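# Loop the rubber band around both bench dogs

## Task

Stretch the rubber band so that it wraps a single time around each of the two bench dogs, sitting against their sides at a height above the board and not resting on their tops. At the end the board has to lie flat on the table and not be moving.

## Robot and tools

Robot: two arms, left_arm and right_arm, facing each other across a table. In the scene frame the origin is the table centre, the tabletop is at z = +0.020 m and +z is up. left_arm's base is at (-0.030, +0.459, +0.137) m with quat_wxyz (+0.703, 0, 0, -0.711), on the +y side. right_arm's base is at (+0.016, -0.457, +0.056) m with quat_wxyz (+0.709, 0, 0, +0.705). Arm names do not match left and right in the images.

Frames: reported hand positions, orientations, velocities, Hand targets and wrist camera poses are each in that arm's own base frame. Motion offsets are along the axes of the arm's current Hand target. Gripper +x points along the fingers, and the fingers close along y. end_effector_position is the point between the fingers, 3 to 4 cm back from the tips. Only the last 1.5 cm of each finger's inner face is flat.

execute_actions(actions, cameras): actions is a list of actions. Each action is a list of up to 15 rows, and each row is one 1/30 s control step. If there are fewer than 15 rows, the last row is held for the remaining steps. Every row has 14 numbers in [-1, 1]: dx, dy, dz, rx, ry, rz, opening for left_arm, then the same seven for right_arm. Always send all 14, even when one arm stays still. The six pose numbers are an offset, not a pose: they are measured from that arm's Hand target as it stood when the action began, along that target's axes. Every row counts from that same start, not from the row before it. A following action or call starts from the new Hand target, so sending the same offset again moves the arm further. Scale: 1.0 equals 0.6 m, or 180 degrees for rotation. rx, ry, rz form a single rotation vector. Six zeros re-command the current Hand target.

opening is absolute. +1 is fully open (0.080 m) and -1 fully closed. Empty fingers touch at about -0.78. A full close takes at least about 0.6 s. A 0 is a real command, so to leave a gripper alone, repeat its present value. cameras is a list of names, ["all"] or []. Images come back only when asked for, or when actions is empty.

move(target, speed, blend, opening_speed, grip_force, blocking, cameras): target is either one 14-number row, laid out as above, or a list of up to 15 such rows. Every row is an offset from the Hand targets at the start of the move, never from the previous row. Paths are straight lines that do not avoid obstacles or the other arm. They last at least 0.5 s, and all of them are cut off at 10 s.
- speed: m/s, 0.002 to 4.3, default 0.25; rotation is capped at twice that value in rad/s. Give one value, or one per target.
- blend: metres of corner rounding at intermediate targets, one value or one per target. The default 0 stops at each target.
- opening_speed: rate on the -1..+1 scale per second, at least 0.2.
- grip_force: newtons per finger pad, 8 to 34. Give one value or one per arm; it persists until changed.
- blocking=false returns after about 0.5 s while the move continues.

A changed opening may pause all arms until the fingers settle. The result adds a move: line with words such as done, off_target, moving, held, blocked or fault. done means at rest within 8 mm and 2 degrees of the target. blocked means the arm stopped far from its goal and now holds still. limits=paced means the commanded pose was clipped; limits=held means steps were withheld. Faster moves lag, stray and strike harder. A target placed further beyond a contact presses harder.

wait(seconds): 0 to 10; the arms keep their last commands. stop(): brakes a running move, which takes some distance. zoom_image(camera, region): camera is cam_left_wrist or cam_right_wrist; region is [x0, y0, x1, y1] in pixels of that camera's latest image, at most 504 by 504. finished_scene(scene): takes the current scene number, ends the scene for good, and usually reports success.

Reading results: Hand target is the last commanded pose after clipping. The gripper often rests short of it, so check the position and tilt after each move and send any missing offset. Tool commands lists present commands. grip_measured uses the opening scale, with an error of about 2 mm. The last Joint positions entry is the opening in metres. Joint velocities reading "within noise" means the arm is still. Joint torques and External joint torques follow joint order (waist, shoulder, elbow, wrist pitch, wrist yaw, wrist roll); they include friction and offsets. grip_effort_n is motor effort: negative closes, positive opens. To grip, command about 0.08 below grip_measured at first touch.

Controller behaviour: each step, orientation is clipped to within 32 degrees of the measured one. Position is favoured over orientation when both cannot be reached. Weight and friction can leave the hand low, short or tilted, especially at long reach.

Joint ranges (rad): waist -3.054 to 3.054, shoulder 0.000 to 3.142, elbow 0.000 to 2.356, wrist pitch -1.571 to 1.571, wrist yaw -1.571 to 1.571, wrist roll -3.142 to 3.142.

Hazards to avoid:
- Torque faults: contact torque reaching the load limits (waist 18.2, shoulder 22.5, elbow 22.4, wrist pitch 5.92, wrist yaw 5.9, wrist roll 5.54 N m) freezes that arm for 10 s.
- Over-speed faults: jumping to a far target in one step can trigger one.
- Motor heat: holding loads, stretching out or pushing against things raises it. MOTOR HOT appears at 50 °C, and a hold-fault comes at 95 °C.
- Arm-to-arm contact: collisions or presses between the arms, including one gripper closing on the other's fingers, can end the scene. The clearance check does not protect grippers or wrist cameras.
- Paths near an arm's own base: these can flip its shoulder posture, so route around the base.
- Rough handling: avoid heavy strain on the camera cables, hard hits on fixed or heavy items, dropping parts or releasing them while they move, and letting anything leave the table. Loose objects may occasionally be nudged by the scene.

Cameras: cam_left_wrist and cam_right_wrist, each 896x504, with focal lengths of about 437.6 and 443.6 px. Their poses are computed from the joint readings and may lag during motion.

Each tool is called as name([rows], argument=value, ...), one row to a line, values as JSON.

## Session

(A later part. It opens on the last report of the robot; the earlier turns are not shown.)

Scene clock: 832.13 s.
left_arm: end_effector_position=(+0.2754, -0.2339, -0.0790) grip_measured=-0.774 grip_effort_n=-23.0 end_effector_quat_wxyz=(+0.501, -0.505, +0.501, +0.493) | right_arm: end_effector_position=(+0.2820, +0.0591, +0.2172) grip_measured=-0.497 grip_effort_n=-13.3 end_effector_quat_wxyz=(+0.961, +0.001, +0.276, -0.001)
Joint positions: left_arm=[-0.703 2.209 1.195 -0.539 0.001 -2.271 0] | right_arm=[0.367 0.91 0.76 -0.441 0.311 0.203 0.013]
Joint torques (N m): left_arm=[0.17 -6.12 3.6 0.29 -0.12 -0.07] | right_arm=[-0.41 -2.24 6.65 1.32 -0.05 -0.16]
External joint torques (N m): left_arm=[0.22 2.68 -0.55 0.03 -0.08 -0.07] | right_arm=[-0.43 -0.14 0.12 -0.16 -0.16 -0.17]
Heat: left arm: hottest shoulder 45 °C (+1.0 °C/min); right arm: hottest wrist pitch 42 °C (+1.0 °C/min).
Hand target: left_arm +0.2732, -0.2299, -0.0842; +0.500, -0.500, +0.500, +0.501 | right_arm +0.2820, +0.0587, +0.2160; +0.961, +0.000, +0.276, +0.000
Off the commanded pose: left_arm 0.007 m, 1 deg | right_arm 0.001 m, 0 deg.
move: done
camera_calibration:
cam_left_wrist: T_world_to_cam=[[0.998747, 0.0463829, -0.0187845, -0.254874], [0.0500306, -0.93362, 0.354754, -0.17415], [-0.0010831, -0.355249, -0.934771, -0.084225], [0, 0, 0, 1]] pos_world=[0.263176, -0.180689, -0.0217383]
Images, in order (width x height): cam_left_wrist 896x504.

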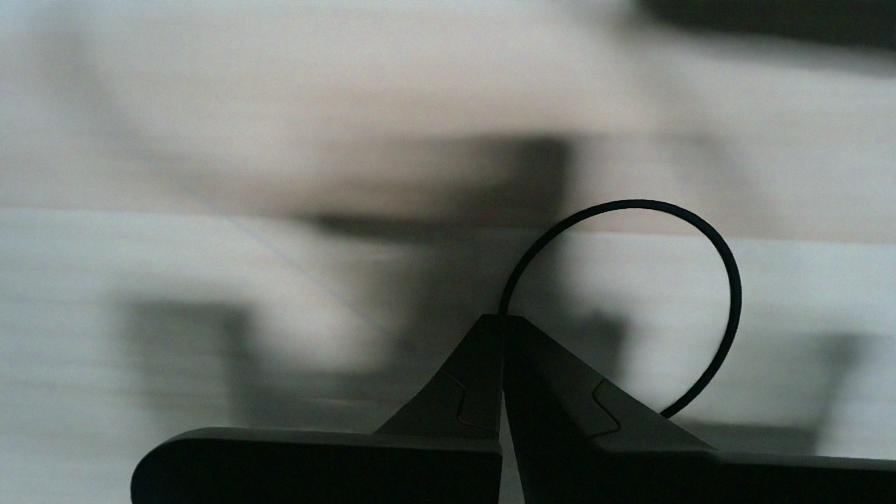

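move([
  [-0.183,0,0,0,0,0,-1,0,0,0,0,0,0,-0.5],
  [-0.1903,-0.103,0.1832,0.5,0,0,-1,0,0,0,0,0,0,-0.5],
], speed=0.2, blend=[0.03,0], cameras=["all"])

zoom_image(camera="cam_right_wrist", region=[120, 20, 470, 240])

Scene clock: 852.67 s.
left_arm: end_effector_position=(+0.3318, -0.1200, +0.0283) grip_measured=-0.774 grip_effort_n=-20.7 end_effector_quat_wxyz=(+0.705, -0.002, +0.709, +0.003) | right_arm: end_effector_position=(+0.2820, +0.0591, +0.2172) grip_measured=-0.497 grip_effort_n=-13.3 end_effector_quat_wxyz=(+0.961, +0.001, +0.276, -0.001)
Joint positions: left_arm=[-0.346 1.97 1.322 -0.929 0.001 -0.353 0] | right_arm=[0.367 0.91 0.76 -0.441 0.311 0.203 0.013]
Joint torques (N m): left_arm=[0.07 -6.69 6.54 0.14 -0.06 0.29] | right_arm=[-0.39 -2.25 6.65 1.32 -0.06 -0.17]
External joint torques (N m): left_arm=[0.1 1.71 1.19 -0.19 -0.04 0.29] | right_arm=[-0.38 -0.11 0.08 -0.17 -0.17 -0.17]
Heat: left arm: hottest shoulder 46 °C (+2.0 °C/min); right arm: hottest wrist pitch 42 °C (+0.0 °C/min).
Hand target: left_arm +0.3348, -0.1197, +0.0300; +0.707, -0.001, +0.707, +0.001 | right_arm +0.2820, +0.0587, +0.2160; +0.961, +0.000, +0.276, +0.000
Off the commanded pose: left_arm 0.003 m, 0 deg | right_arm 0.001 m, 0 deg.
move: done
camera_calibration:
cam_left_wrist: T_world_to_cam=[[0.0559053, -0.997945, -0.0313076, -0.126551], [-0.935058, -0.0633247, 0.348793, 0.32271], [-0.350058, 0.00977504, -0.936677, 0.216255], [0, 0, 0, 1]] pos_world=[0.38453, -0.107969, 0.0860397]
cam_right_wrist: T_world_to_cam=[[-0.0412928, -0.997912, 0.0496707, 0.0615512], [-0.769542, 0.000057193, -0.638596, 0.386329], [0.63726, -0.0645931, -0.767937, 0.0696989], [0, 0, 0, 1]] pos_world=[0.255422, 0.0659026, 0.297175]

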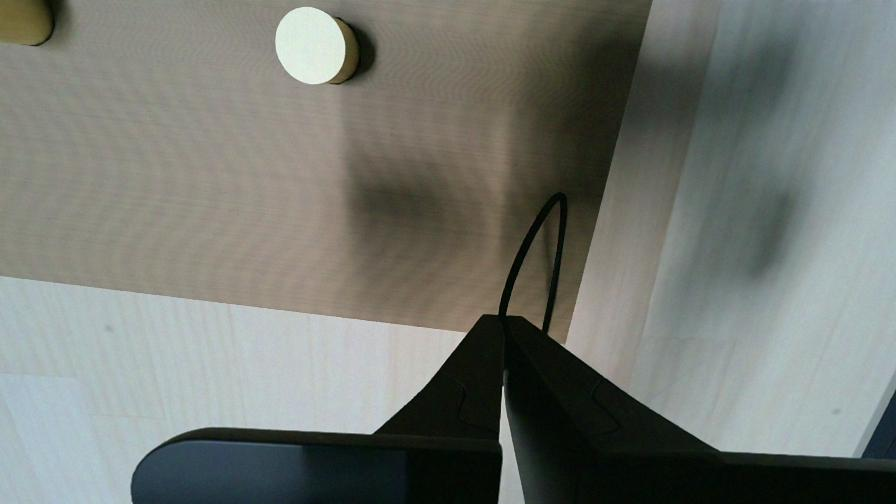

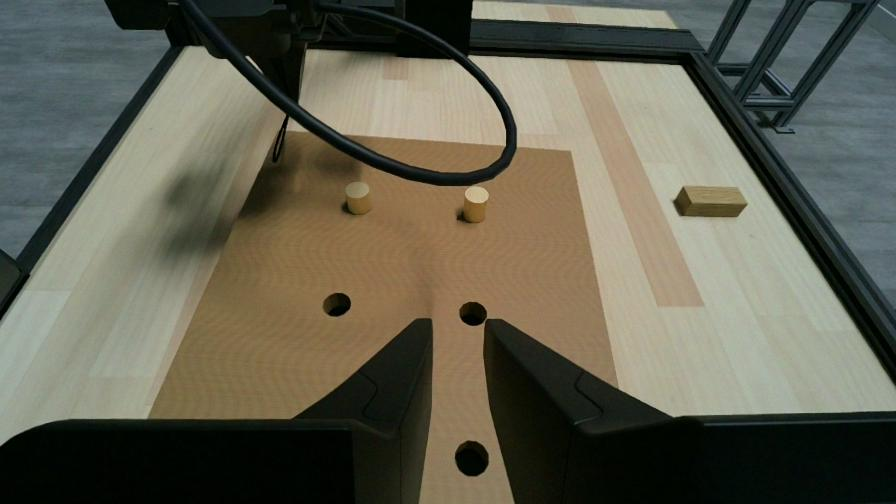

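Scaled by 1.440.

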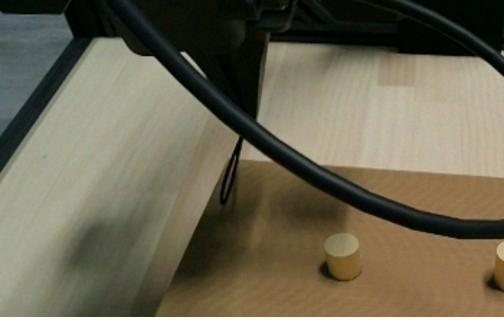

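move([
  [0,-0.0283,0,0,0,0,-1,0,0,0,0,0,0,-0.5],
  [0.1067,-0.0283,0,0,0,0,-1,0,0,0,0,0,0,-0.5],
  [0.1067,0.0033,0,0,0,0,-1,0,0,0,0,0,0,-0.5],
], speed=0.1, cameras=["all"])

zoom_image(camera="cam_left_wrist", region=[420, 150, 720, 400])

zoom_image(camera="cam_right_wrist", region=[120, 20, 470, 240])

Scene clock: 877.93 s.
left_arm: end_effector_position=(+0.3396, -0.1225, -0.0292) grip_measured=-0.774 grip_effort_n=-21.2 end_effector_quat_wxyz=(+0.713, -0.005, +0.701, -0.003) | right_arm: end_effector_position=(+0.2820, +0.0591, +0.2172) grip_measured=-0.497 grip_effort_n=-13.3 end_effector_quat_wxyz=(+0.961, +0.001, +0.276, -0.001)
Joint positions: left_arm=[-0.344 2.086 1.237 -0.703 0.005 -0.348 0] | right_arm=[0.367 0.91 0.76 -0.441 0.311 0.203 0.013]
Joint torques (N m): left_arm=[0.24 -6.83 2.73 0.46 -0.19 0.28] | right_arm=[-0.39 -2.23 6.65 1.31 -0.05 -0.17]
External joint torques (N m): left_arm=[0.24 1.82 -2.09 0.1 -0.17 0.28] | right_arm=[-0.39 -0.15 0.1 -0.17 -0.17 -0.17]
Heat: left arm: hottest shoulder 49 °C (+3.0 °C/min); right arm: hottest wrist pitch 42 °C (+0.0 °C/min).
Hand target: left_arm +0.3348, -0.1177, -0.0339; +0.707, -0.001, +0.707, +0.001 | right_arm +0.2820, +0.0587, +0.2160; +0.961, +0.000, +0.276, +0.000
Off the commanded pose: left_arm 0.008 m, 1 deg | right_arm 0.001 m, 0 deg.
move: done
camera_calibration:
cam_left_wrist: T_world_to_cam=[[0.053063, -0.998412, -0.0188921, -0.130105], [-0.942815, -0.0563245, 0.328523, 0.352791], [-0.329066, 0.000379354, -0.944307, 0.156679], [0, 0, 0, 1]] pos_world=[0.391078, -0.110087, 0.029595]
cam_right_wrist: T_world_to_cam=[[-0.0412928, -0.997912, 0.0496707, 0.0615512], [-0.769542, 0.000057193, -0.638596, 0.386329], [0.63726, -0.0645931, -0.767937, 0.0696989], [0, 0, 0, 1]] pos_world=[0.255422, 0.0659026, 0.297175]

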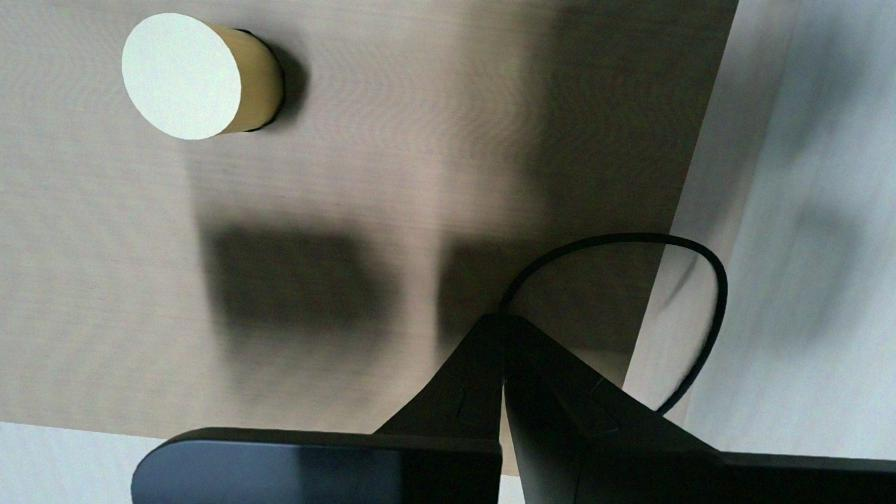

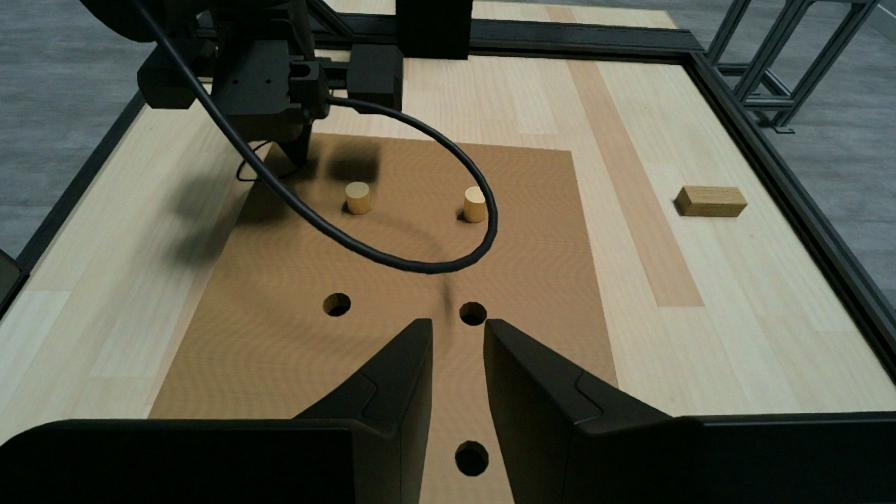

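Scaled by 1.680.

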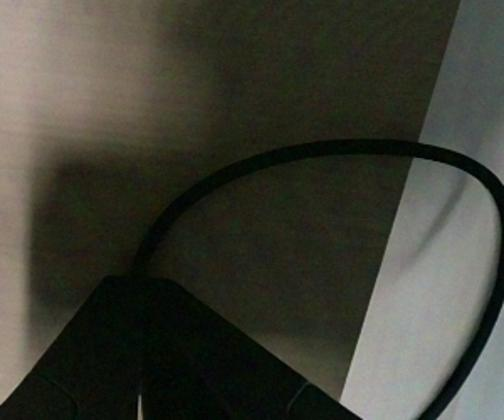

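Scaled by 1.440.

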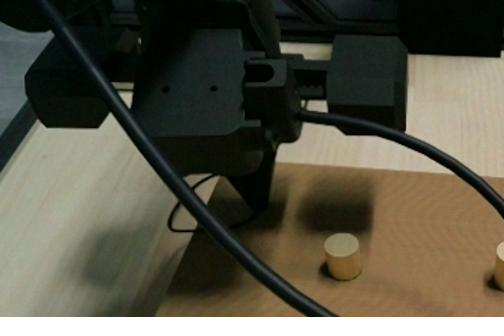

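move(target=[0.0075,0,0,0,0,0,-1,0,0,0,0,0,0,-0.5], speed=0.04, cameras=["cam_left_wrist"])

Scene clock: 884.20 s.
left_arm: end_effector_position=(+0.3393, -0.1224, -0.0299) grip_measured=-0.774 grip_effort_n=-20.7 end_effector_quat_wxyz=(+0.714, -0.005, +0.701, -0.003) | right_arm: end_effector_position=(+0.2820, +0.0591, +0.2172) grip_measured=-0.497 grip_effort_n=-13.3 end_effector_quat_wxyz=(+0.961, +0.001, +0.276, -0.001)
Joint positions: left_arm=[-0.344 2.085 1.231 -0.696 0.005 -0.348 0] | right_arm=[0.367 0.91 0.76 -0.441 0.311 0.203 0.013]
Joint torques (N m): left_arm=[0.54 -5.71 2.84 1.06 -0.16 0.27] | right_arm=[-0.39 -2.26 6.67 1.32 -0.06 -0.17]
External joint torques (N m): left_arm=[0.6 2.94 -2.04 0.67 -0.15 0.26] | right_arm=[-0.4 -0.16 0.17 -0.15 -0.16 -0.17]
Heat: left arm: hottest shoulder 48 °C (+3.0 °C/min); right arm: hottest wrist pitch 42 °C (+0.0 °C/min).
Hand target: left_arm +0.3348, -0.1177, -0.0385; +0.707, -0.001, +0.707, +0.001 | right_arm +0.2820, +0.0587, +0.2160; +0.961, +0.000, +0.276, +0.000
Off the commanded pose: left_arm 0.011 m, 1 deg | right_arm 0.001 m, 0 deg.
move: off_target (left_arm)
camera_calibration:
cam_left_wrist: T_world_to_cam=[[0.0531208, -0.998429, -0.0178108, -0.129948], [-0.943642, -0.0560247, 0.32619, 0.352959], [-0.326676, -0.000520499, -0.945136, 0.154937], [0, 0, 0, 1]] pos_world=[0.390584, -0.109889, 0.0289898]
Images, in order (width x height): cam_left_wrist 896x504.

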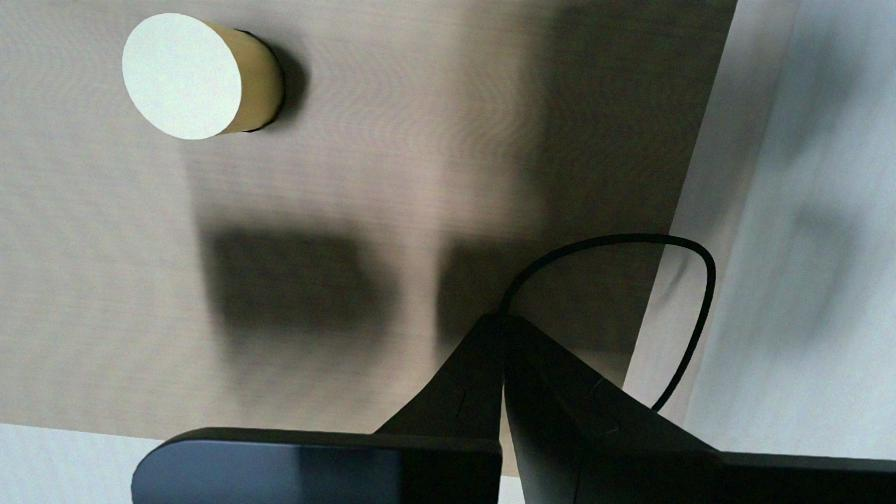

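move(target=[-0.008,0,0,0,0,0,-0.35,0,0,0,0,0,0,-0.5], speed=0.04, opening_speed=0.7, cameras=["all"])

zoom_image(camera="cam_right_wrist", region=[120, 20, 470, 240])

Scene clock: 891.60 s.
left_arm: end_effector_position=(+0.3388, -0.1223, -0.0295) grip_measured=-0.353 grip_effort_n=15.1 end_effector_quat_wxyz=(+0.713, -0.005, +0.701, -0.003) | right_arm: end_effector_position=(+0.2820, +0.0591, +0.2172) grip_measured=-0.497 grip_effort_n=-13.3 end_effector_quat_wxyz=(+0.961, +0.001, +0.276, -0.001)
Joint positions: left_arm=[-0.344 2.083 1.231 -0.698 0.005 -0.347 0.019] | right_arm=[0.367 0.91 0.76 -0.441 0.311 0.203 0.013]
Joint torques (N m): left_arm=[0.39 -6.59 3.8 -0.05 -0.2 0.24] | right_arm=[-0.39 -2.26 6.66 1.31 -0.06 -0.16]
External joint torques (N m): left_arm=[0.34 2.05 -1.02 -0.41 -0.17 0.24] | right_arm=[-0.39 -0.16 0.1 -0.18 -0.17 -0.16]
Heat: left arm: hottest shoulder 47 °C (+2.0 °C/min); right arm: hottest wrist pitch 42 °C (+0.0 °C/min).
Hand target: left_arm +0.3347, -0.1177, -0.0337; +0.707, -0.001, +0.707, +0.001 | right_arm +0.2820, +0.0587, +0.2160; +0.961, +0.000, +0.276, +0.000
Off the commanded pose: left_arm 0.007 m, 1 deg | right_arm 0.001 m, 0 deg.
move: done
camera_calibration:
cam_left_wrist: T_world_to_cam=[[0.0526525, -0.998446, -0.0182444, -0.129632], [-0.943296, -0.0557238, 0.327243, 0.352447], [-0.327751, -0.0000202649, -0.944764, 0.155587], [0, 0, 0, 1]] pos_world=[0.390281, -0.109787, 0.0292922]
cam_right_wrist: T_world_to_cam=[[-0.0412928, -0.997912, 0.0496707, 0.0615512], [-0.769542, 0.000057193, -0.638596, 0.386329], [0.63726, -0.0645931, -0.767937, 0.0696989], [0, 0, 0, 1]] pos_world=[0.255422, 0.0659026, 0.297175]

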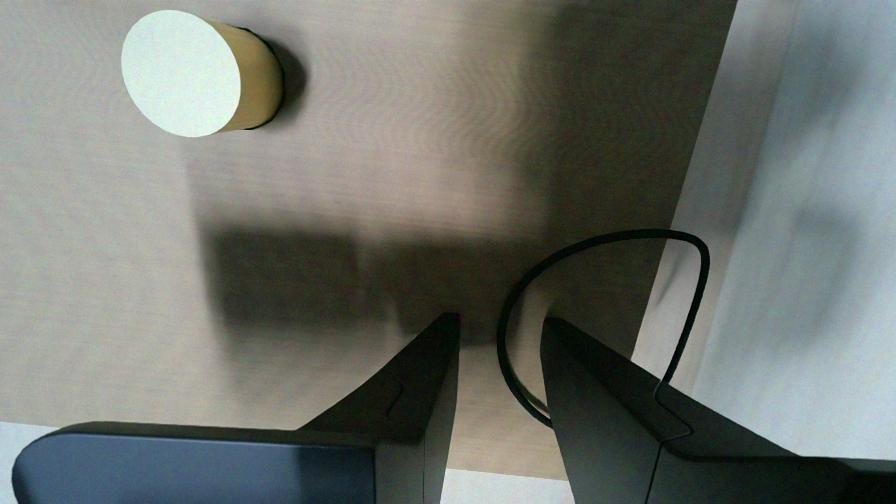

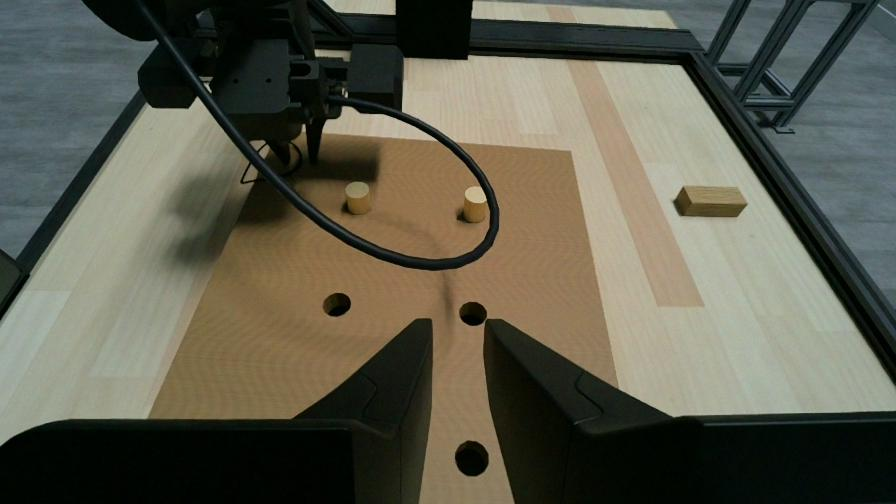

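Scaled by 1.440.

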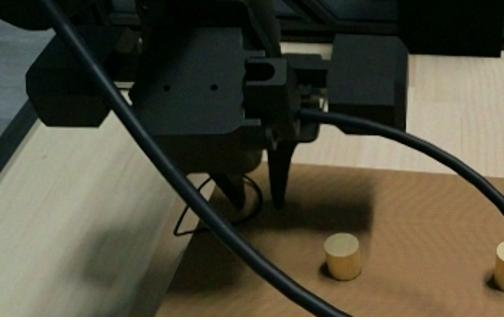

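wait(seconds=0.5, cameras=["cam_left_wrist"])

zoom_image(camera="cam_left_wrist", region=[420, 200, 740, 450])

Scene clock: 900.20 s.
left_arm: end_effector_position=(+0.3388, -0.1223, -0.0295) grip_measured=-0.352 grip_effort_n=15.1 end_effector_quat_wxyz=(+0.713, -0.005, +0.701, -0.003) | right_arm: end_effector_position=(+0.2820, +0.0591, +0.2172) grip_measured=-0.497 grip_effort_n=-13.3 end_effector_quat_wxyz=(+0.961, +0.001, +0.276, -0.001)
Joint positions: left_arm=[-0.344 2.083 1.231 -0.698 0.005 -0.347 0.019] | right_arm=[0.367 0.91 0.76 -0.441 0.311 0.203 0.013]
Joint torques (N m): left_arm=[0.36 -6.77 3.42 0.02 -0.19 0.25] | right_arm=[-0.39 -2.25 6.65 1.31 -0.06 -0.16]
External joint torques (N m): left_arm=[0.31 1.9 -1.48 -0.38 -0.17 0.25] | right_arm=[-0.39 -0.13 0.06 -0.19 -0.17 -0.16]
Heat: left arm: hottest shoulder 48 °C (+3.0 °C/min); right arm: hottest wrist pitch 42 °C (+0.0 °C/min).
Hand target: left_arm +0.3347, -0.1177, -0.0337; +0.707, -0.001, +0.707, +0.001 | right_arm +0.2820, +0.0587, +0.2160; +0.961, +0.000, +0.276, +0.000
Tool commands: left_gripper/opening=-0.35 right_gripper/opening=-0.5
Off the commanded pose: left_arm 0.007 m, 1 deg | right_arm 0.001 m, 0 deg.
wait: 0.50 s; at rest from the start
camera_calibration:
cam_left_wrist: T_world_to_cam=[[0.0526525, -0.998446, -0.0182444, -0.129632], [-0.943296, -0.0557238, 0.327243, 0.352447], [-0.327751, -0.0000202649, -0.944764, 0.155587], [0, 0, 0, 1]] pos_world=[0.390281, -0.109787, 0.0292922]
Images, in order (width x height): cam_left_wrist 896x504.

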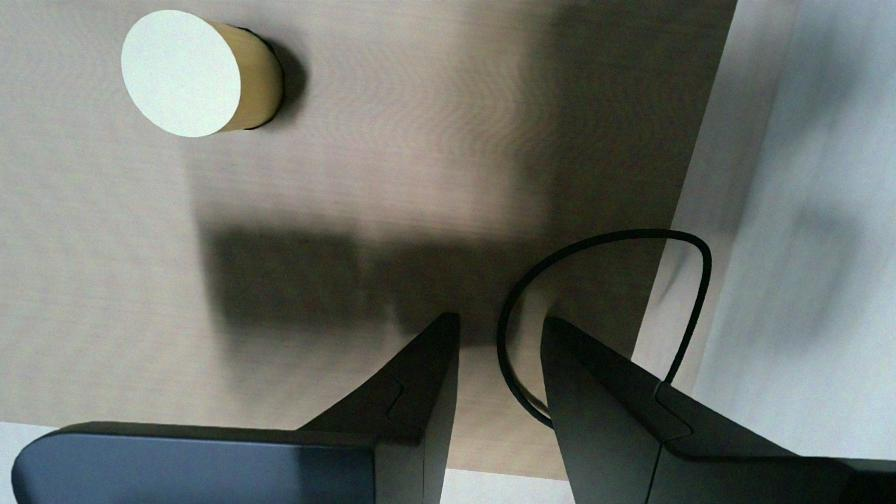

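Scaled by 1.575.

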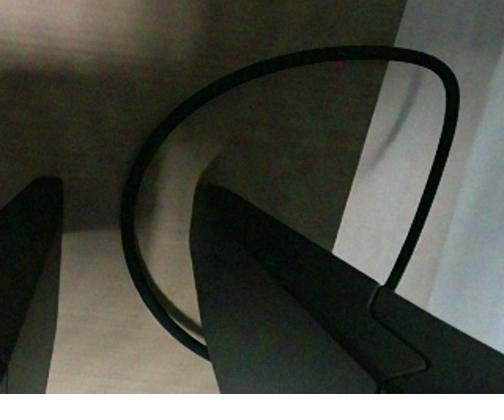

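move(target=[0,0,0,0,0,0,-1,0,0,0,0,0,0,-0.5], speed=0.04, opening_speed=0.7, cameras=["cam_left_wrist"])

zoom_image(camera="cam_left_wrist", region=[420, 200, 740, 450])

Scene clock: 916.50 s.
left_arm: end_effector_position=(+0.3387, -0.1208, -0.0294) grip_measured=-0.774 grip_effort_n=-22.6 end_effector_quat_wxyz=(+0.712, -0.006, +0.702, -0.001) | right_arm: end_effector_position=(+0.2820, +0.0591, +0.2172) grip_measured=-0.497 grip_effort_n=-13.3 end_effector_quat_wxyz=(+0.961, +0.001, +0.276, -0.001)
Joint positions: left_arm=[-0.341 2.083 1.231 -0.702 0.004 -0.347 0] | right_arm=[0.367 0.91 0.76 -0.441 0.311 0.203 0.013]
Joint torques (N m): left_arm=[0.18 -6.67 3.64 0.25 -0.15 0.24] | right_arm=[-0.4 -2.25 6.64 1.32 -0.06 -0.16]
External joint torques (N m): left_arm=[0.25 1.95 -1.16 -0.11 -0.14 0.24] | right_arm=[-0.39 -0.11 0.07 -0.18 -0.17 -0.16]
Heat: left arm: hottest shoulder 49 °C (+2.0 °C/min); right arm: hottest wrist pitch 42 °C (+0.0 °C/min).
Hand target: left_arm +0.3347, -0.1178, -0.0337; +0.707, -0.001, +0.707, +0.001 | right_arm +0.2820, +0.0587, +0.2160; +0.961, +0.000, +0.276, +0.000
Off the commanded pose: left_arm 0.007 m, 1 deg | right_arm 0.001 m, 0 deg.
move: done
camera_calibration:
cam_left_wrist: T_world_to_cam=[[0.0560664, -0.998227, -0.0199906, -0.129288], [-0.942359, -0.0595225, 0.329268, 0.351569], [-0.329874, 0.000377434, -0.944025, 0.156501], [0, 0, 0, 1]] pos_world=[0.390178, -0.108192, 0.0293963]
Images, in order (width x height): cam_left_wrist 896x504.

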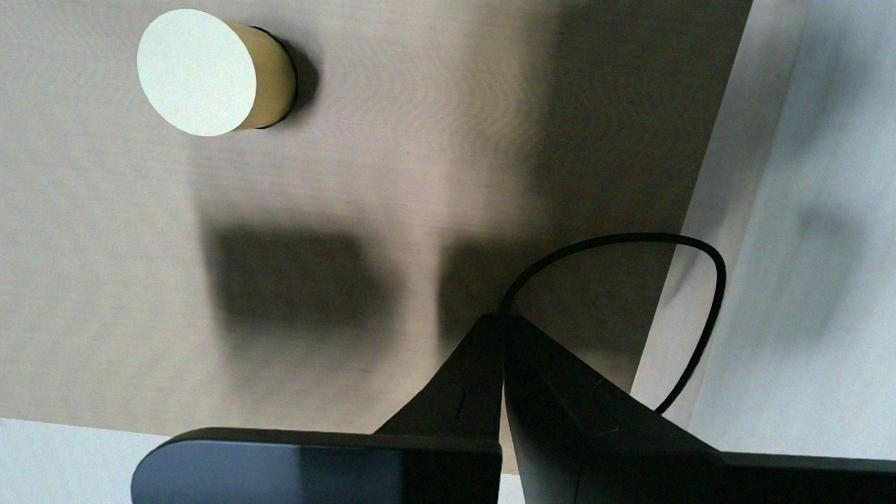

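Scaled by 1.575.

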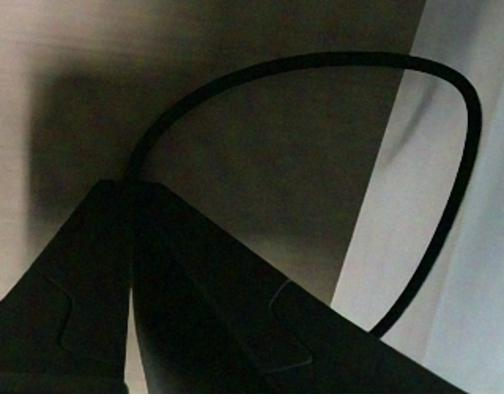

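move([
  [-0.1833,0,0,0,0,0,-1,0,0,0,0,0,0,-0.5],
  [-0.1195,0.1598,0.0772,0.0192,0.007,-0.2221,-1,0,0,0,0,0,0,-0.5],
], speed=0.15, blend=[0.02,0], cameras=["all"])

zoom_image(camera="cam_right_wrist", region=[250, 60, 600, 260])

zoom_image(camera="cam_left_wrist", region=[420, 150, 740, 400])

Scene clock: 973.10 s.
left_arm: end_effector_position=(+0.3792, -0.0219, +0.0401) grip_measured=-0.774 grip_effort_n=-20.7 end_effector_quat_wxyz=(+0.658, -0.221, +0.672, -0.258) | right_arm: end_effector_position=(+0.2820, +0.0591, +0.2172) grip_measured=-0.497 grip_effort_n=-13.3 end_effector_quat_wxyz=(+0.961, +0.001, +0.276, -0.001)
Joint positions: left_arm=[0.19 2.185 1.551 -1.137 0.667 0.316 0] | right_arm=[0.367 0.91 0.76 -0.441 0.311 0.203 0.013]
Joint torques (N m): left_arm=[-0.19 -6.67 6.3 -0.22 0.58 0.32] | right_arm=[-0.36 -2.26 6.65 1.32 -0.06 -0.15]
External joint torques (N m): left_arm=[-0.14 2.87 1.25 -0.24 0.17 0.29] | right_arm=[-0.34 -0.15 0.09 -0.17 -0.18 -0.16]
Heat: left arm: hottest shoulder 50 °C (+2.0 °C/min); right arm: hottest wrist pitch 43 °C (+1.0 °C/min). Fold the left arm in close to its base, or ease its load, before you think long.
Hand target: left_arm +0.3809, -0.0219, +0.0381; +0.657, -0.222, +0.671, -0.262 | right_arm +0.2820, +0.0587, +0.2160; +0.961, +0.000, +0.276, +0.000
Off the commanded pose: left_arm 0.003 m, 0 deg | right_arm 0.001 m, 0 deg.
MOTOR HOT: joint 2 (shoulder) of the left arm reports 50 °C; the controller stops that arm at 95 °C. To cool a motor, set the load down, stop pushing, or move to a pose that needs little force.
move: done
camera_calibration:
cam_left_wrist: T_world_to_cam=[[0.00544597, -0.789441, 0.613802, -0.0331331], [-0.926099, 0.227576, 0.300914, 0.373948], [-0.37724, -0.570081, -0.729862, 0.232315], [0, 0, 0, 1]] pos_world=[0.434132, 0.0211797, 0.0773686]
cam_right_wrist: T_world_to_cam=[[-0.0412928, -0.997912, 0.0496707, 0.0615512], [-0.769542, 0.000057193, -0.638596, 0.386329], [0.63726, -0.0645931, -0.767937, 0.0696989], [0, 0, 0, 1]] pos_world=[0.255422, 0.0659026, 0.297175]

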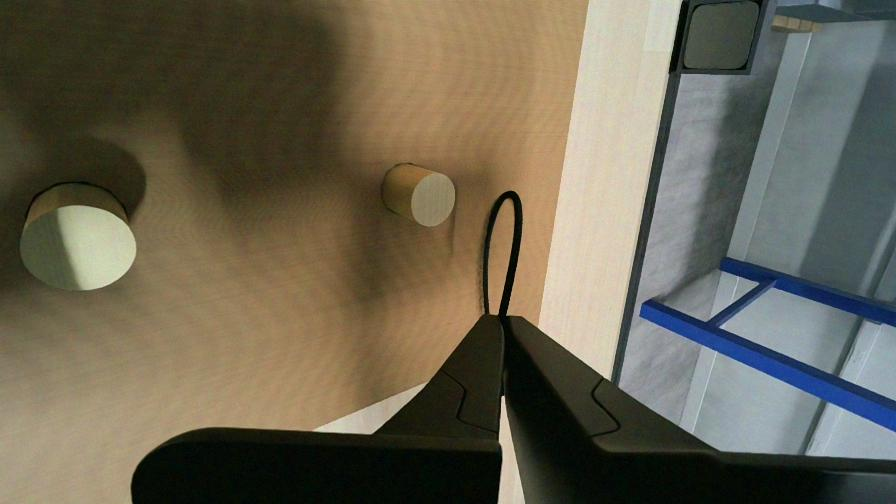

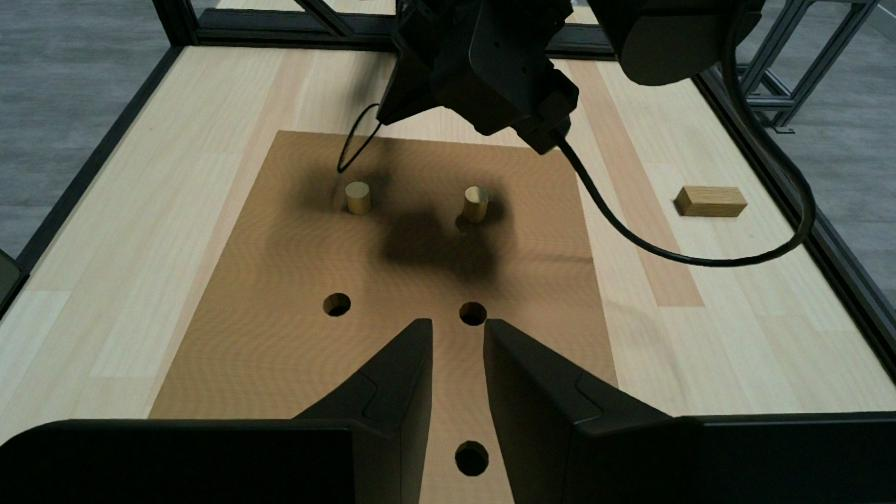

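Scaled by 1.440.

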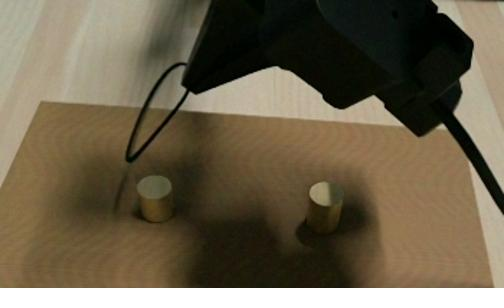

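Scaled by 1.575.

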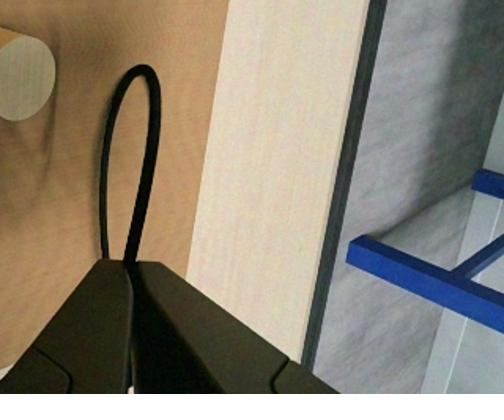

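move(target=[0.0258,0.021,0.0167,0,0,0,-1,0,0,0,0,0,0,-0.5], speed=0.1, cameras=["all"])

zoom_image(camera="cam_right_wrist", region=[250, 60, 600, 260])

zoom_image(camera="cam_left_wrist", region=[350, 150, 670, 400])

Scene clock: 1005.90 s.
left_arm: end_effector_position=(+0.3886, -0.0212, +0.0205) grip_measured=-0.774 grip_effort_n=-20.7 end_effector_quat_wxyz=(+0.658, -0.220, +0.672, -0.260) | right_arm: end_effector_position=(+0.2820, +0.0591, +0.2172) grip_measured=-0.497 grip_effort_n=-13.3 end_effector_quat_wxyz=(+0.961, +0.001, +0.276, -0.001)
Joint positions: left_arm=[0.187 2.25 1.575 -1.095 0.668 0.316 0] | right_arm=[0.367 0.91 0.76 -0.441 0.311 0.203 0.013]
Joint torques (N m): left_arm=[-0.23 -7.02 6.24 0.14 0.59 0.01] | right_arm=[-0.39 -2.26 6.65 1.31 -0.06 -0.16]
External joint torques (N m): left_arm=[-0.22 2.87 1.26 0.12 0.17 -0.02] | right_arm=[-0.42 -0.12 0.07 -0.18 -0.16 -0.17]
Heat: left arm: hottest shoulder 47 °C (-3.0 °C/min); right arm: hottest wrist pitch 43 °C (+1.0 °C/min).
Hand target: left_arm +0.3909, -0.0227, +0.0181; +0.657, -0.221, +0.671, -0.262 | right_arm +0.2820, +0.0587, +0.2160; +0.961, +0.000, +0.276, +0.000
Off the commanded pose: left_arm 0.004 m, 0 deg | right_arm 0.001 m, 0 deg.
MOTOR HOT: cleared for the motors of the left arm.
move: done
camera_calibration:
cam_left_wrist: T_world_to_cam=[[0.00253648, -0.788841, 0.614592, -0.019461], [-0.92583, 0.230423, 0.299573, 0.388453], [-0.377931, -0.569768, -0.729748, 0.222099], [0, 0, 0, 1]] pos_world=[0.443629, 0.0216852, 0.0576674]
cam_right_wrist: T_world_to_cam=[[-0.0412928, -0.997912, 0.0496707, 0.0615512], [-0.769542, 0.000057193, -0.638596, 0.386329], [0.63726, -0.0645931, -0.767937, 0.0696989], [0, 0, 0, 1]] pos_world=[0.255422, 0.0659026, 0.297175]

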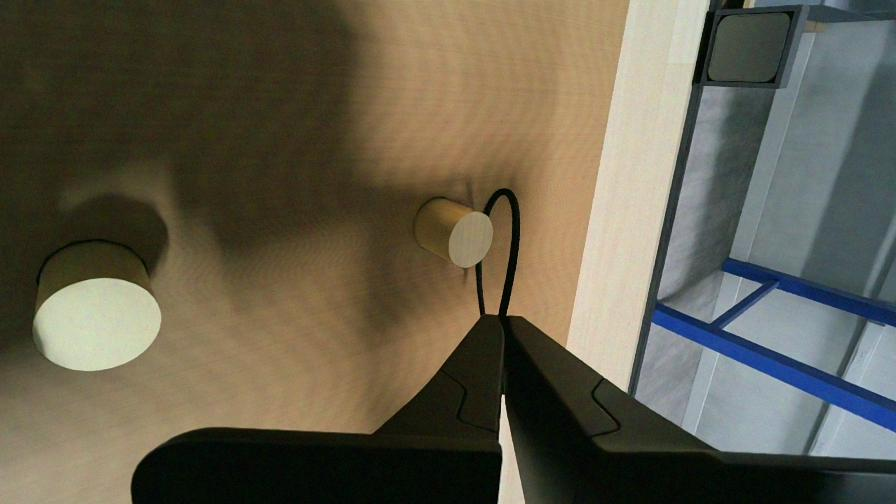

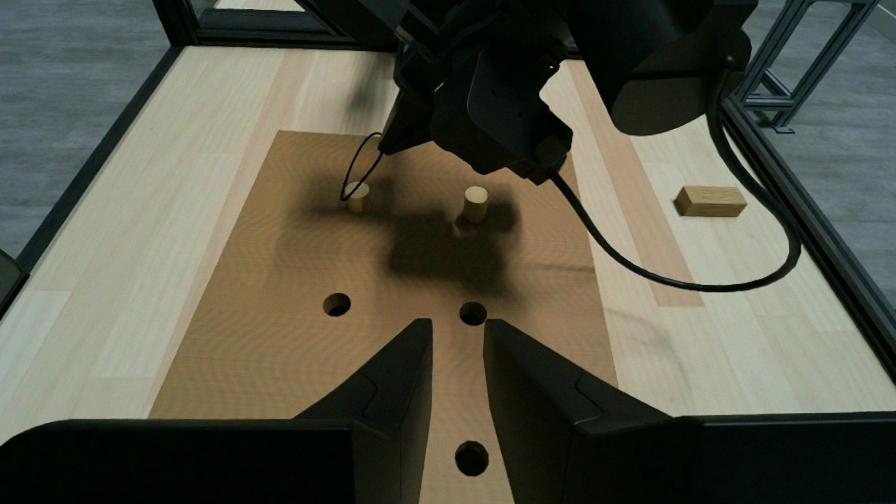

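Scaled by 1.440.

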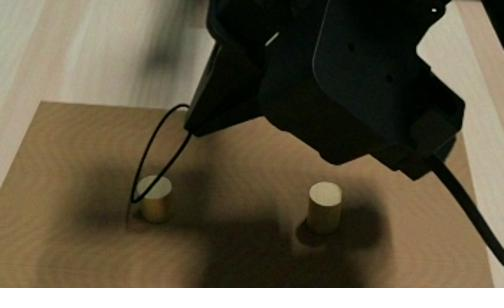

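Scaled by 1.575.

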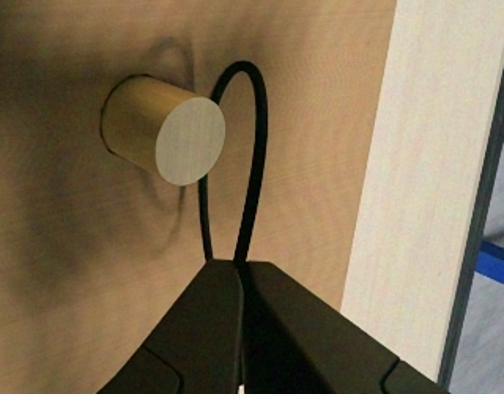

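move(target=[0.0347,0.0443,0,0,0,0,-1,0,0,0,0,0,0,-0.5], speed=0.1, cameras=["all"])

zoom_image(camera="cam_right_wrist", region=[280, 100, 530, 250])

zoom_image(camera="cam_left_wrist", region=[350, 150, 670, 400])

Scene clock: 1029.03 s.
left_arm: end_effector_position=(+0.3943, -0.0161, -0.0093) grip_measured=-0.774 grip_effort_n=-21.2 end_effector_quat_wxyz=(+0.662, -0.219, +0.668, -0.261) | right_arm: end_effector_position=(+0.2820, +0.0591, +0.2172) grip_measured=-0.497 grip_effort_n=-13.3 end_effector_quat_wxyz=(+0.961, +0.001, +0.276, -0.001)
Joint positions: left_arm=[0.198 2.321 1.568 -1.014 0.668 0.328 0] | right_arm=[0.367 0.91 0.76 -0.441 0.311 0.203 0.013]
Joint torques (N m): left_arm=[0.03 -7.04 3.95 0.14 0.45 0.3] | right_arm=[-0.4 -2.26 6.65 1.31 -0.06 -0.16]
External joint torques (N m): left_arm=[0.03 3.04 -0.85 0.11 0.04 0.27] | right_arm=[-0.38 -0.09 0.01 -0.2 -0.18 -0.17]
Heat: left arm: hottest shoulder 51 °C (+1.0 °C/min); right arm: hottest wrist pitch 43 °C (+0.0 °C/min). Fold the left arm in close to its base, or ease its load, before you think long.
Hand target: left_arm +0.3914, -0.0158, -0.0150; +0.657, -0.221, +0.672, -0.262 | right_arm +0.2820, +0.0587, +0.2160; +0.961, +0.000, +0.276, +0.000
Off the commanded pose: left_arm 0.006 m, 1 deg | right_arm 0.001 m, 0 deg.
MOTOR HOT: joint 2 (shoulder) of the left arm reports 51 °C; the controller stops that arm at 95 °C. To cool a motor, set the load down, stop pushing, or move to a pose that needs little force.
move: done
camera_calibration:
cam_left_wrist: T_world_to_cam=[[-0.00342653, -0.788972, 0.614419, 0.00521278], [-0.92922, 0.229549, 0.289581, 0.402733], [-0.369511, -0.569938, -0.733916, 0.202158], [0, 0, 0, 1]] pos_world=[0.448945, 0.0268833, 0.0285404]
cam_right_wrist: T_world_to_cam=[[-0.0412928, -0.997912, 0.0496707, 0.0615512], [-0.769542, 0.000057193, -0.638596, 0.386329], [0.63726, -0.0645931, -0.767937, 0.0696989], [0, 0, 0, 1]] pos_world=[0.255422, 0.0659026, 0.297175]

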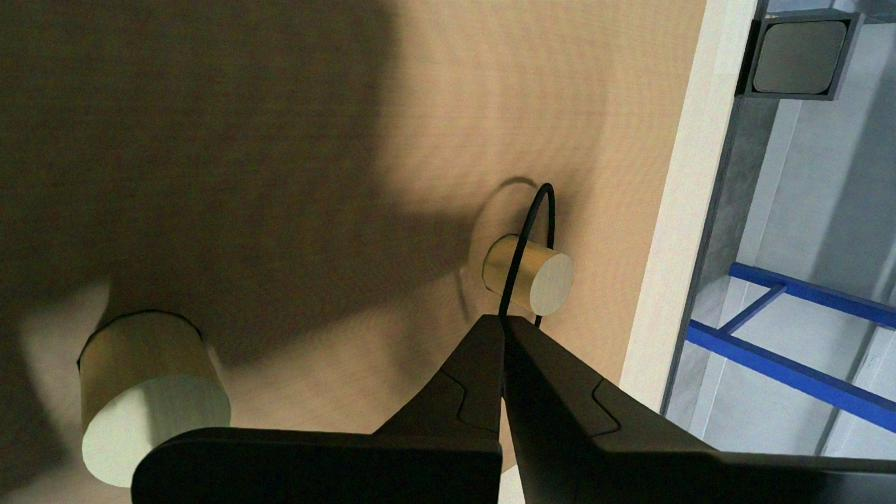

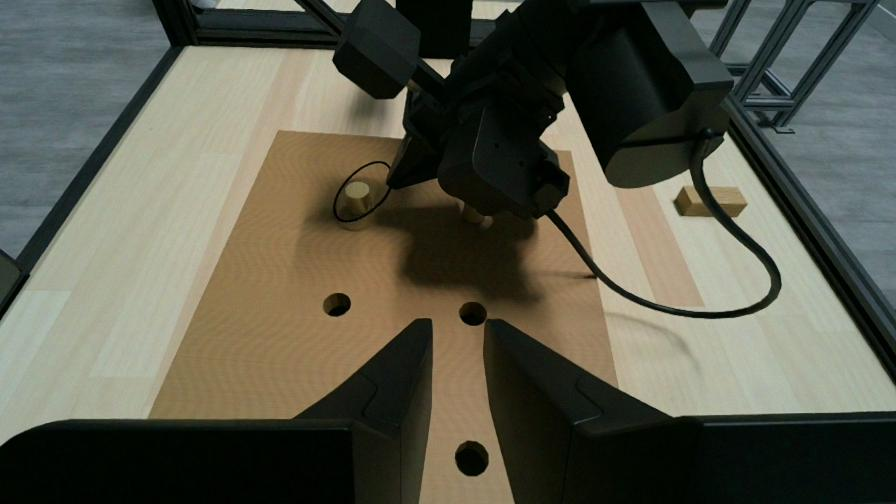

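Scaled by 2.016.

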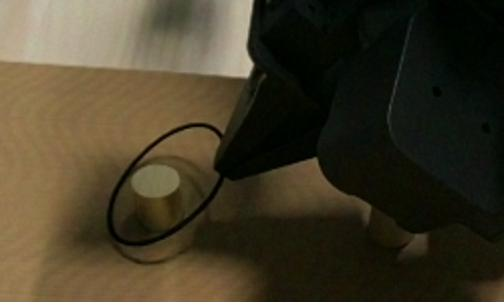

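Scaled by 1.575.

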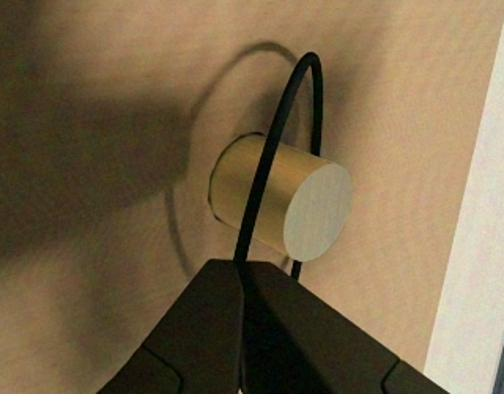

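move(target=[0.013,0.004,0,0,0,0.2222,-1,0,0,0,0,0,0,-0.5], speed=0.12, cameras=["all"])

zoom_image(camera="cam_right_wrist", region=[280, 100, 530, 250])

zoom_image(camera="cam_left_wrist", region=[400, 150, 800, 450])

Scene clock: 1044.30 s.
left_arm: end_effector_position=(+0.3921, -0.0190, -0.0252) grip_measured=-0.774 grip_effort_n=-20.7 end_effector_quat_wxyz=(+0.705, +0.021, +0.709, -0.025) | right_arm: end_effector_position=(+0.2820, +0.0591, +0.2172) grip_measured=-0.497 grip_effort_n=-13.7 end_effector_quat_wxyz=(+0.961, +0.001, +0.276, -0.001)
Joint positions: left_arm=[-0.046 2.196 1.44 -0.82 0.006 0.019 0] | right_arm=[0.367 0.91 0.76 -0.441 0.311 0.203 0.013]
Joint torques (N m): left_arm=[-0.12 -9.48 4.02 0.51 -0.12 -0.25] | right_arm=[-0.4 -2.26 6.65 1.32 -0.06 -0.17]
External joint torques (N m): left_arm=[-0.14 0.14 -1.06 0.18 -0.11 -0.25] | right_arm=[-0.4 -0.15 0.09 -0.17 -0.17 -0.17]
Heat: left arm: hottest shoulder 50 °C (+2.0 °C/min); right arm: hottest wrist pitch 43 °C (+0.0 °C/min). Fold the left arm in close to its base, or ease its load, before you think long.
Hand target: left_arm +0.3911, -0.0190, -0.0225; +0.707, +0.022, +0.707, -0.022 | right_arm +0.2820, +0.0587, +0.2160; +0.961, +0.000, +0.276, +0.000
Off the commanded pose: left_arm 0.003 m, 1 deg | right_arm 0.001 m, 0 deg.
MOTOR HOT: still on. Joint 2 (shoulder) of the left arm reports 50 °C.
move: done
camera_calibration:
cam_left_wrist: T_world_to_cam=[[-0.0153282, -0.999577, -0.0247244, -0.00267474], [-0.937242, 0.00574891, 0.348633, 0.406338], [-0.348343, 0.0285167, -0.936933, 0.186002], [0, 0, 0, 1]] pos_world=[0.445588, -0.0103138, 0.0325427]
cam_right_wrist: T_world_to_cam=[[-0.0412928, -0.997912, 0.0496707, 0.0615512], [-0.769542, 0.000057193, -0.638596, 0.386329], [0.63726, -0.0645931, -0.767937, 0.0696989], [0, 0, 0, 1]] pos_world=[0.255422, 0.0659026, 0.297175]

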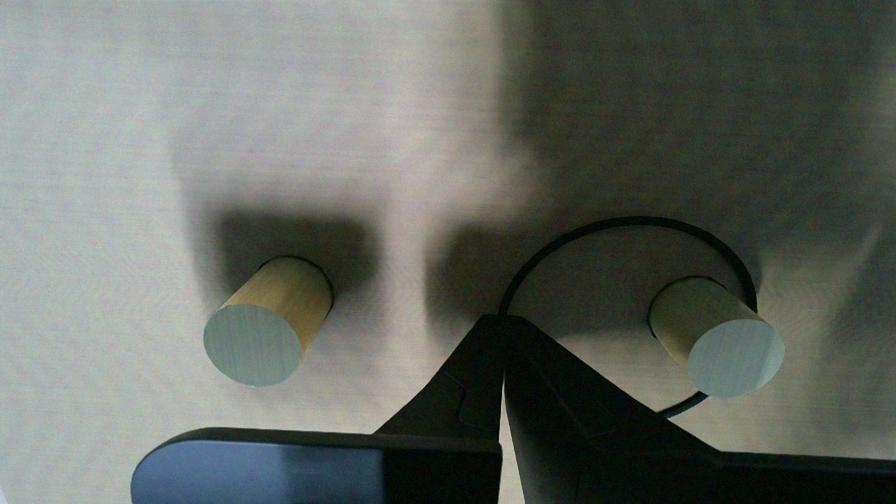

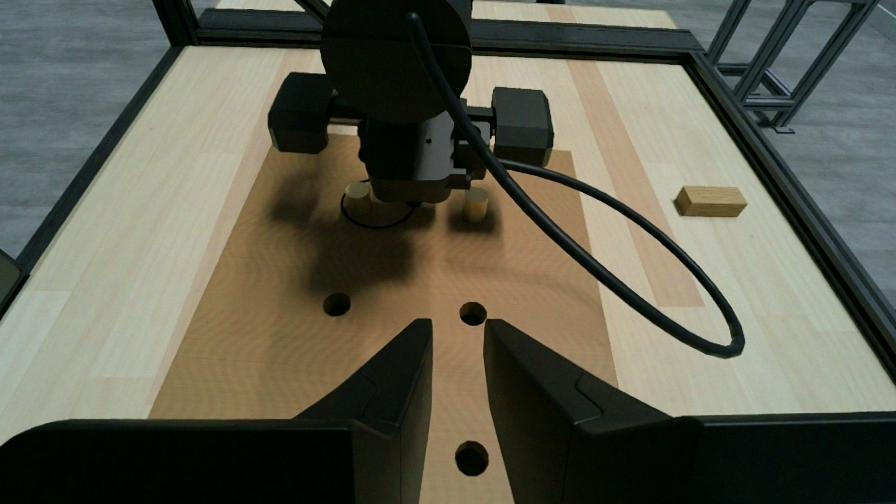

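Scaled by 2.016.

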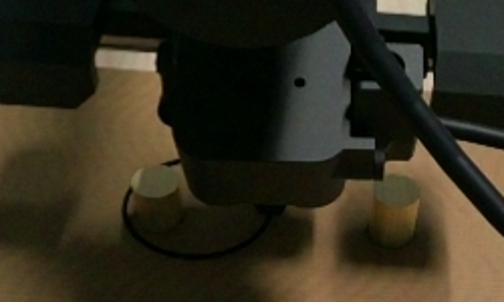

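Scaled by 1.260.

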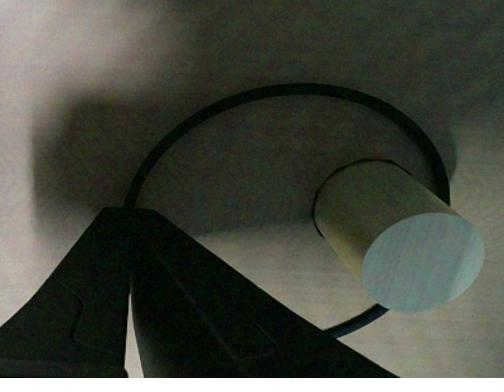

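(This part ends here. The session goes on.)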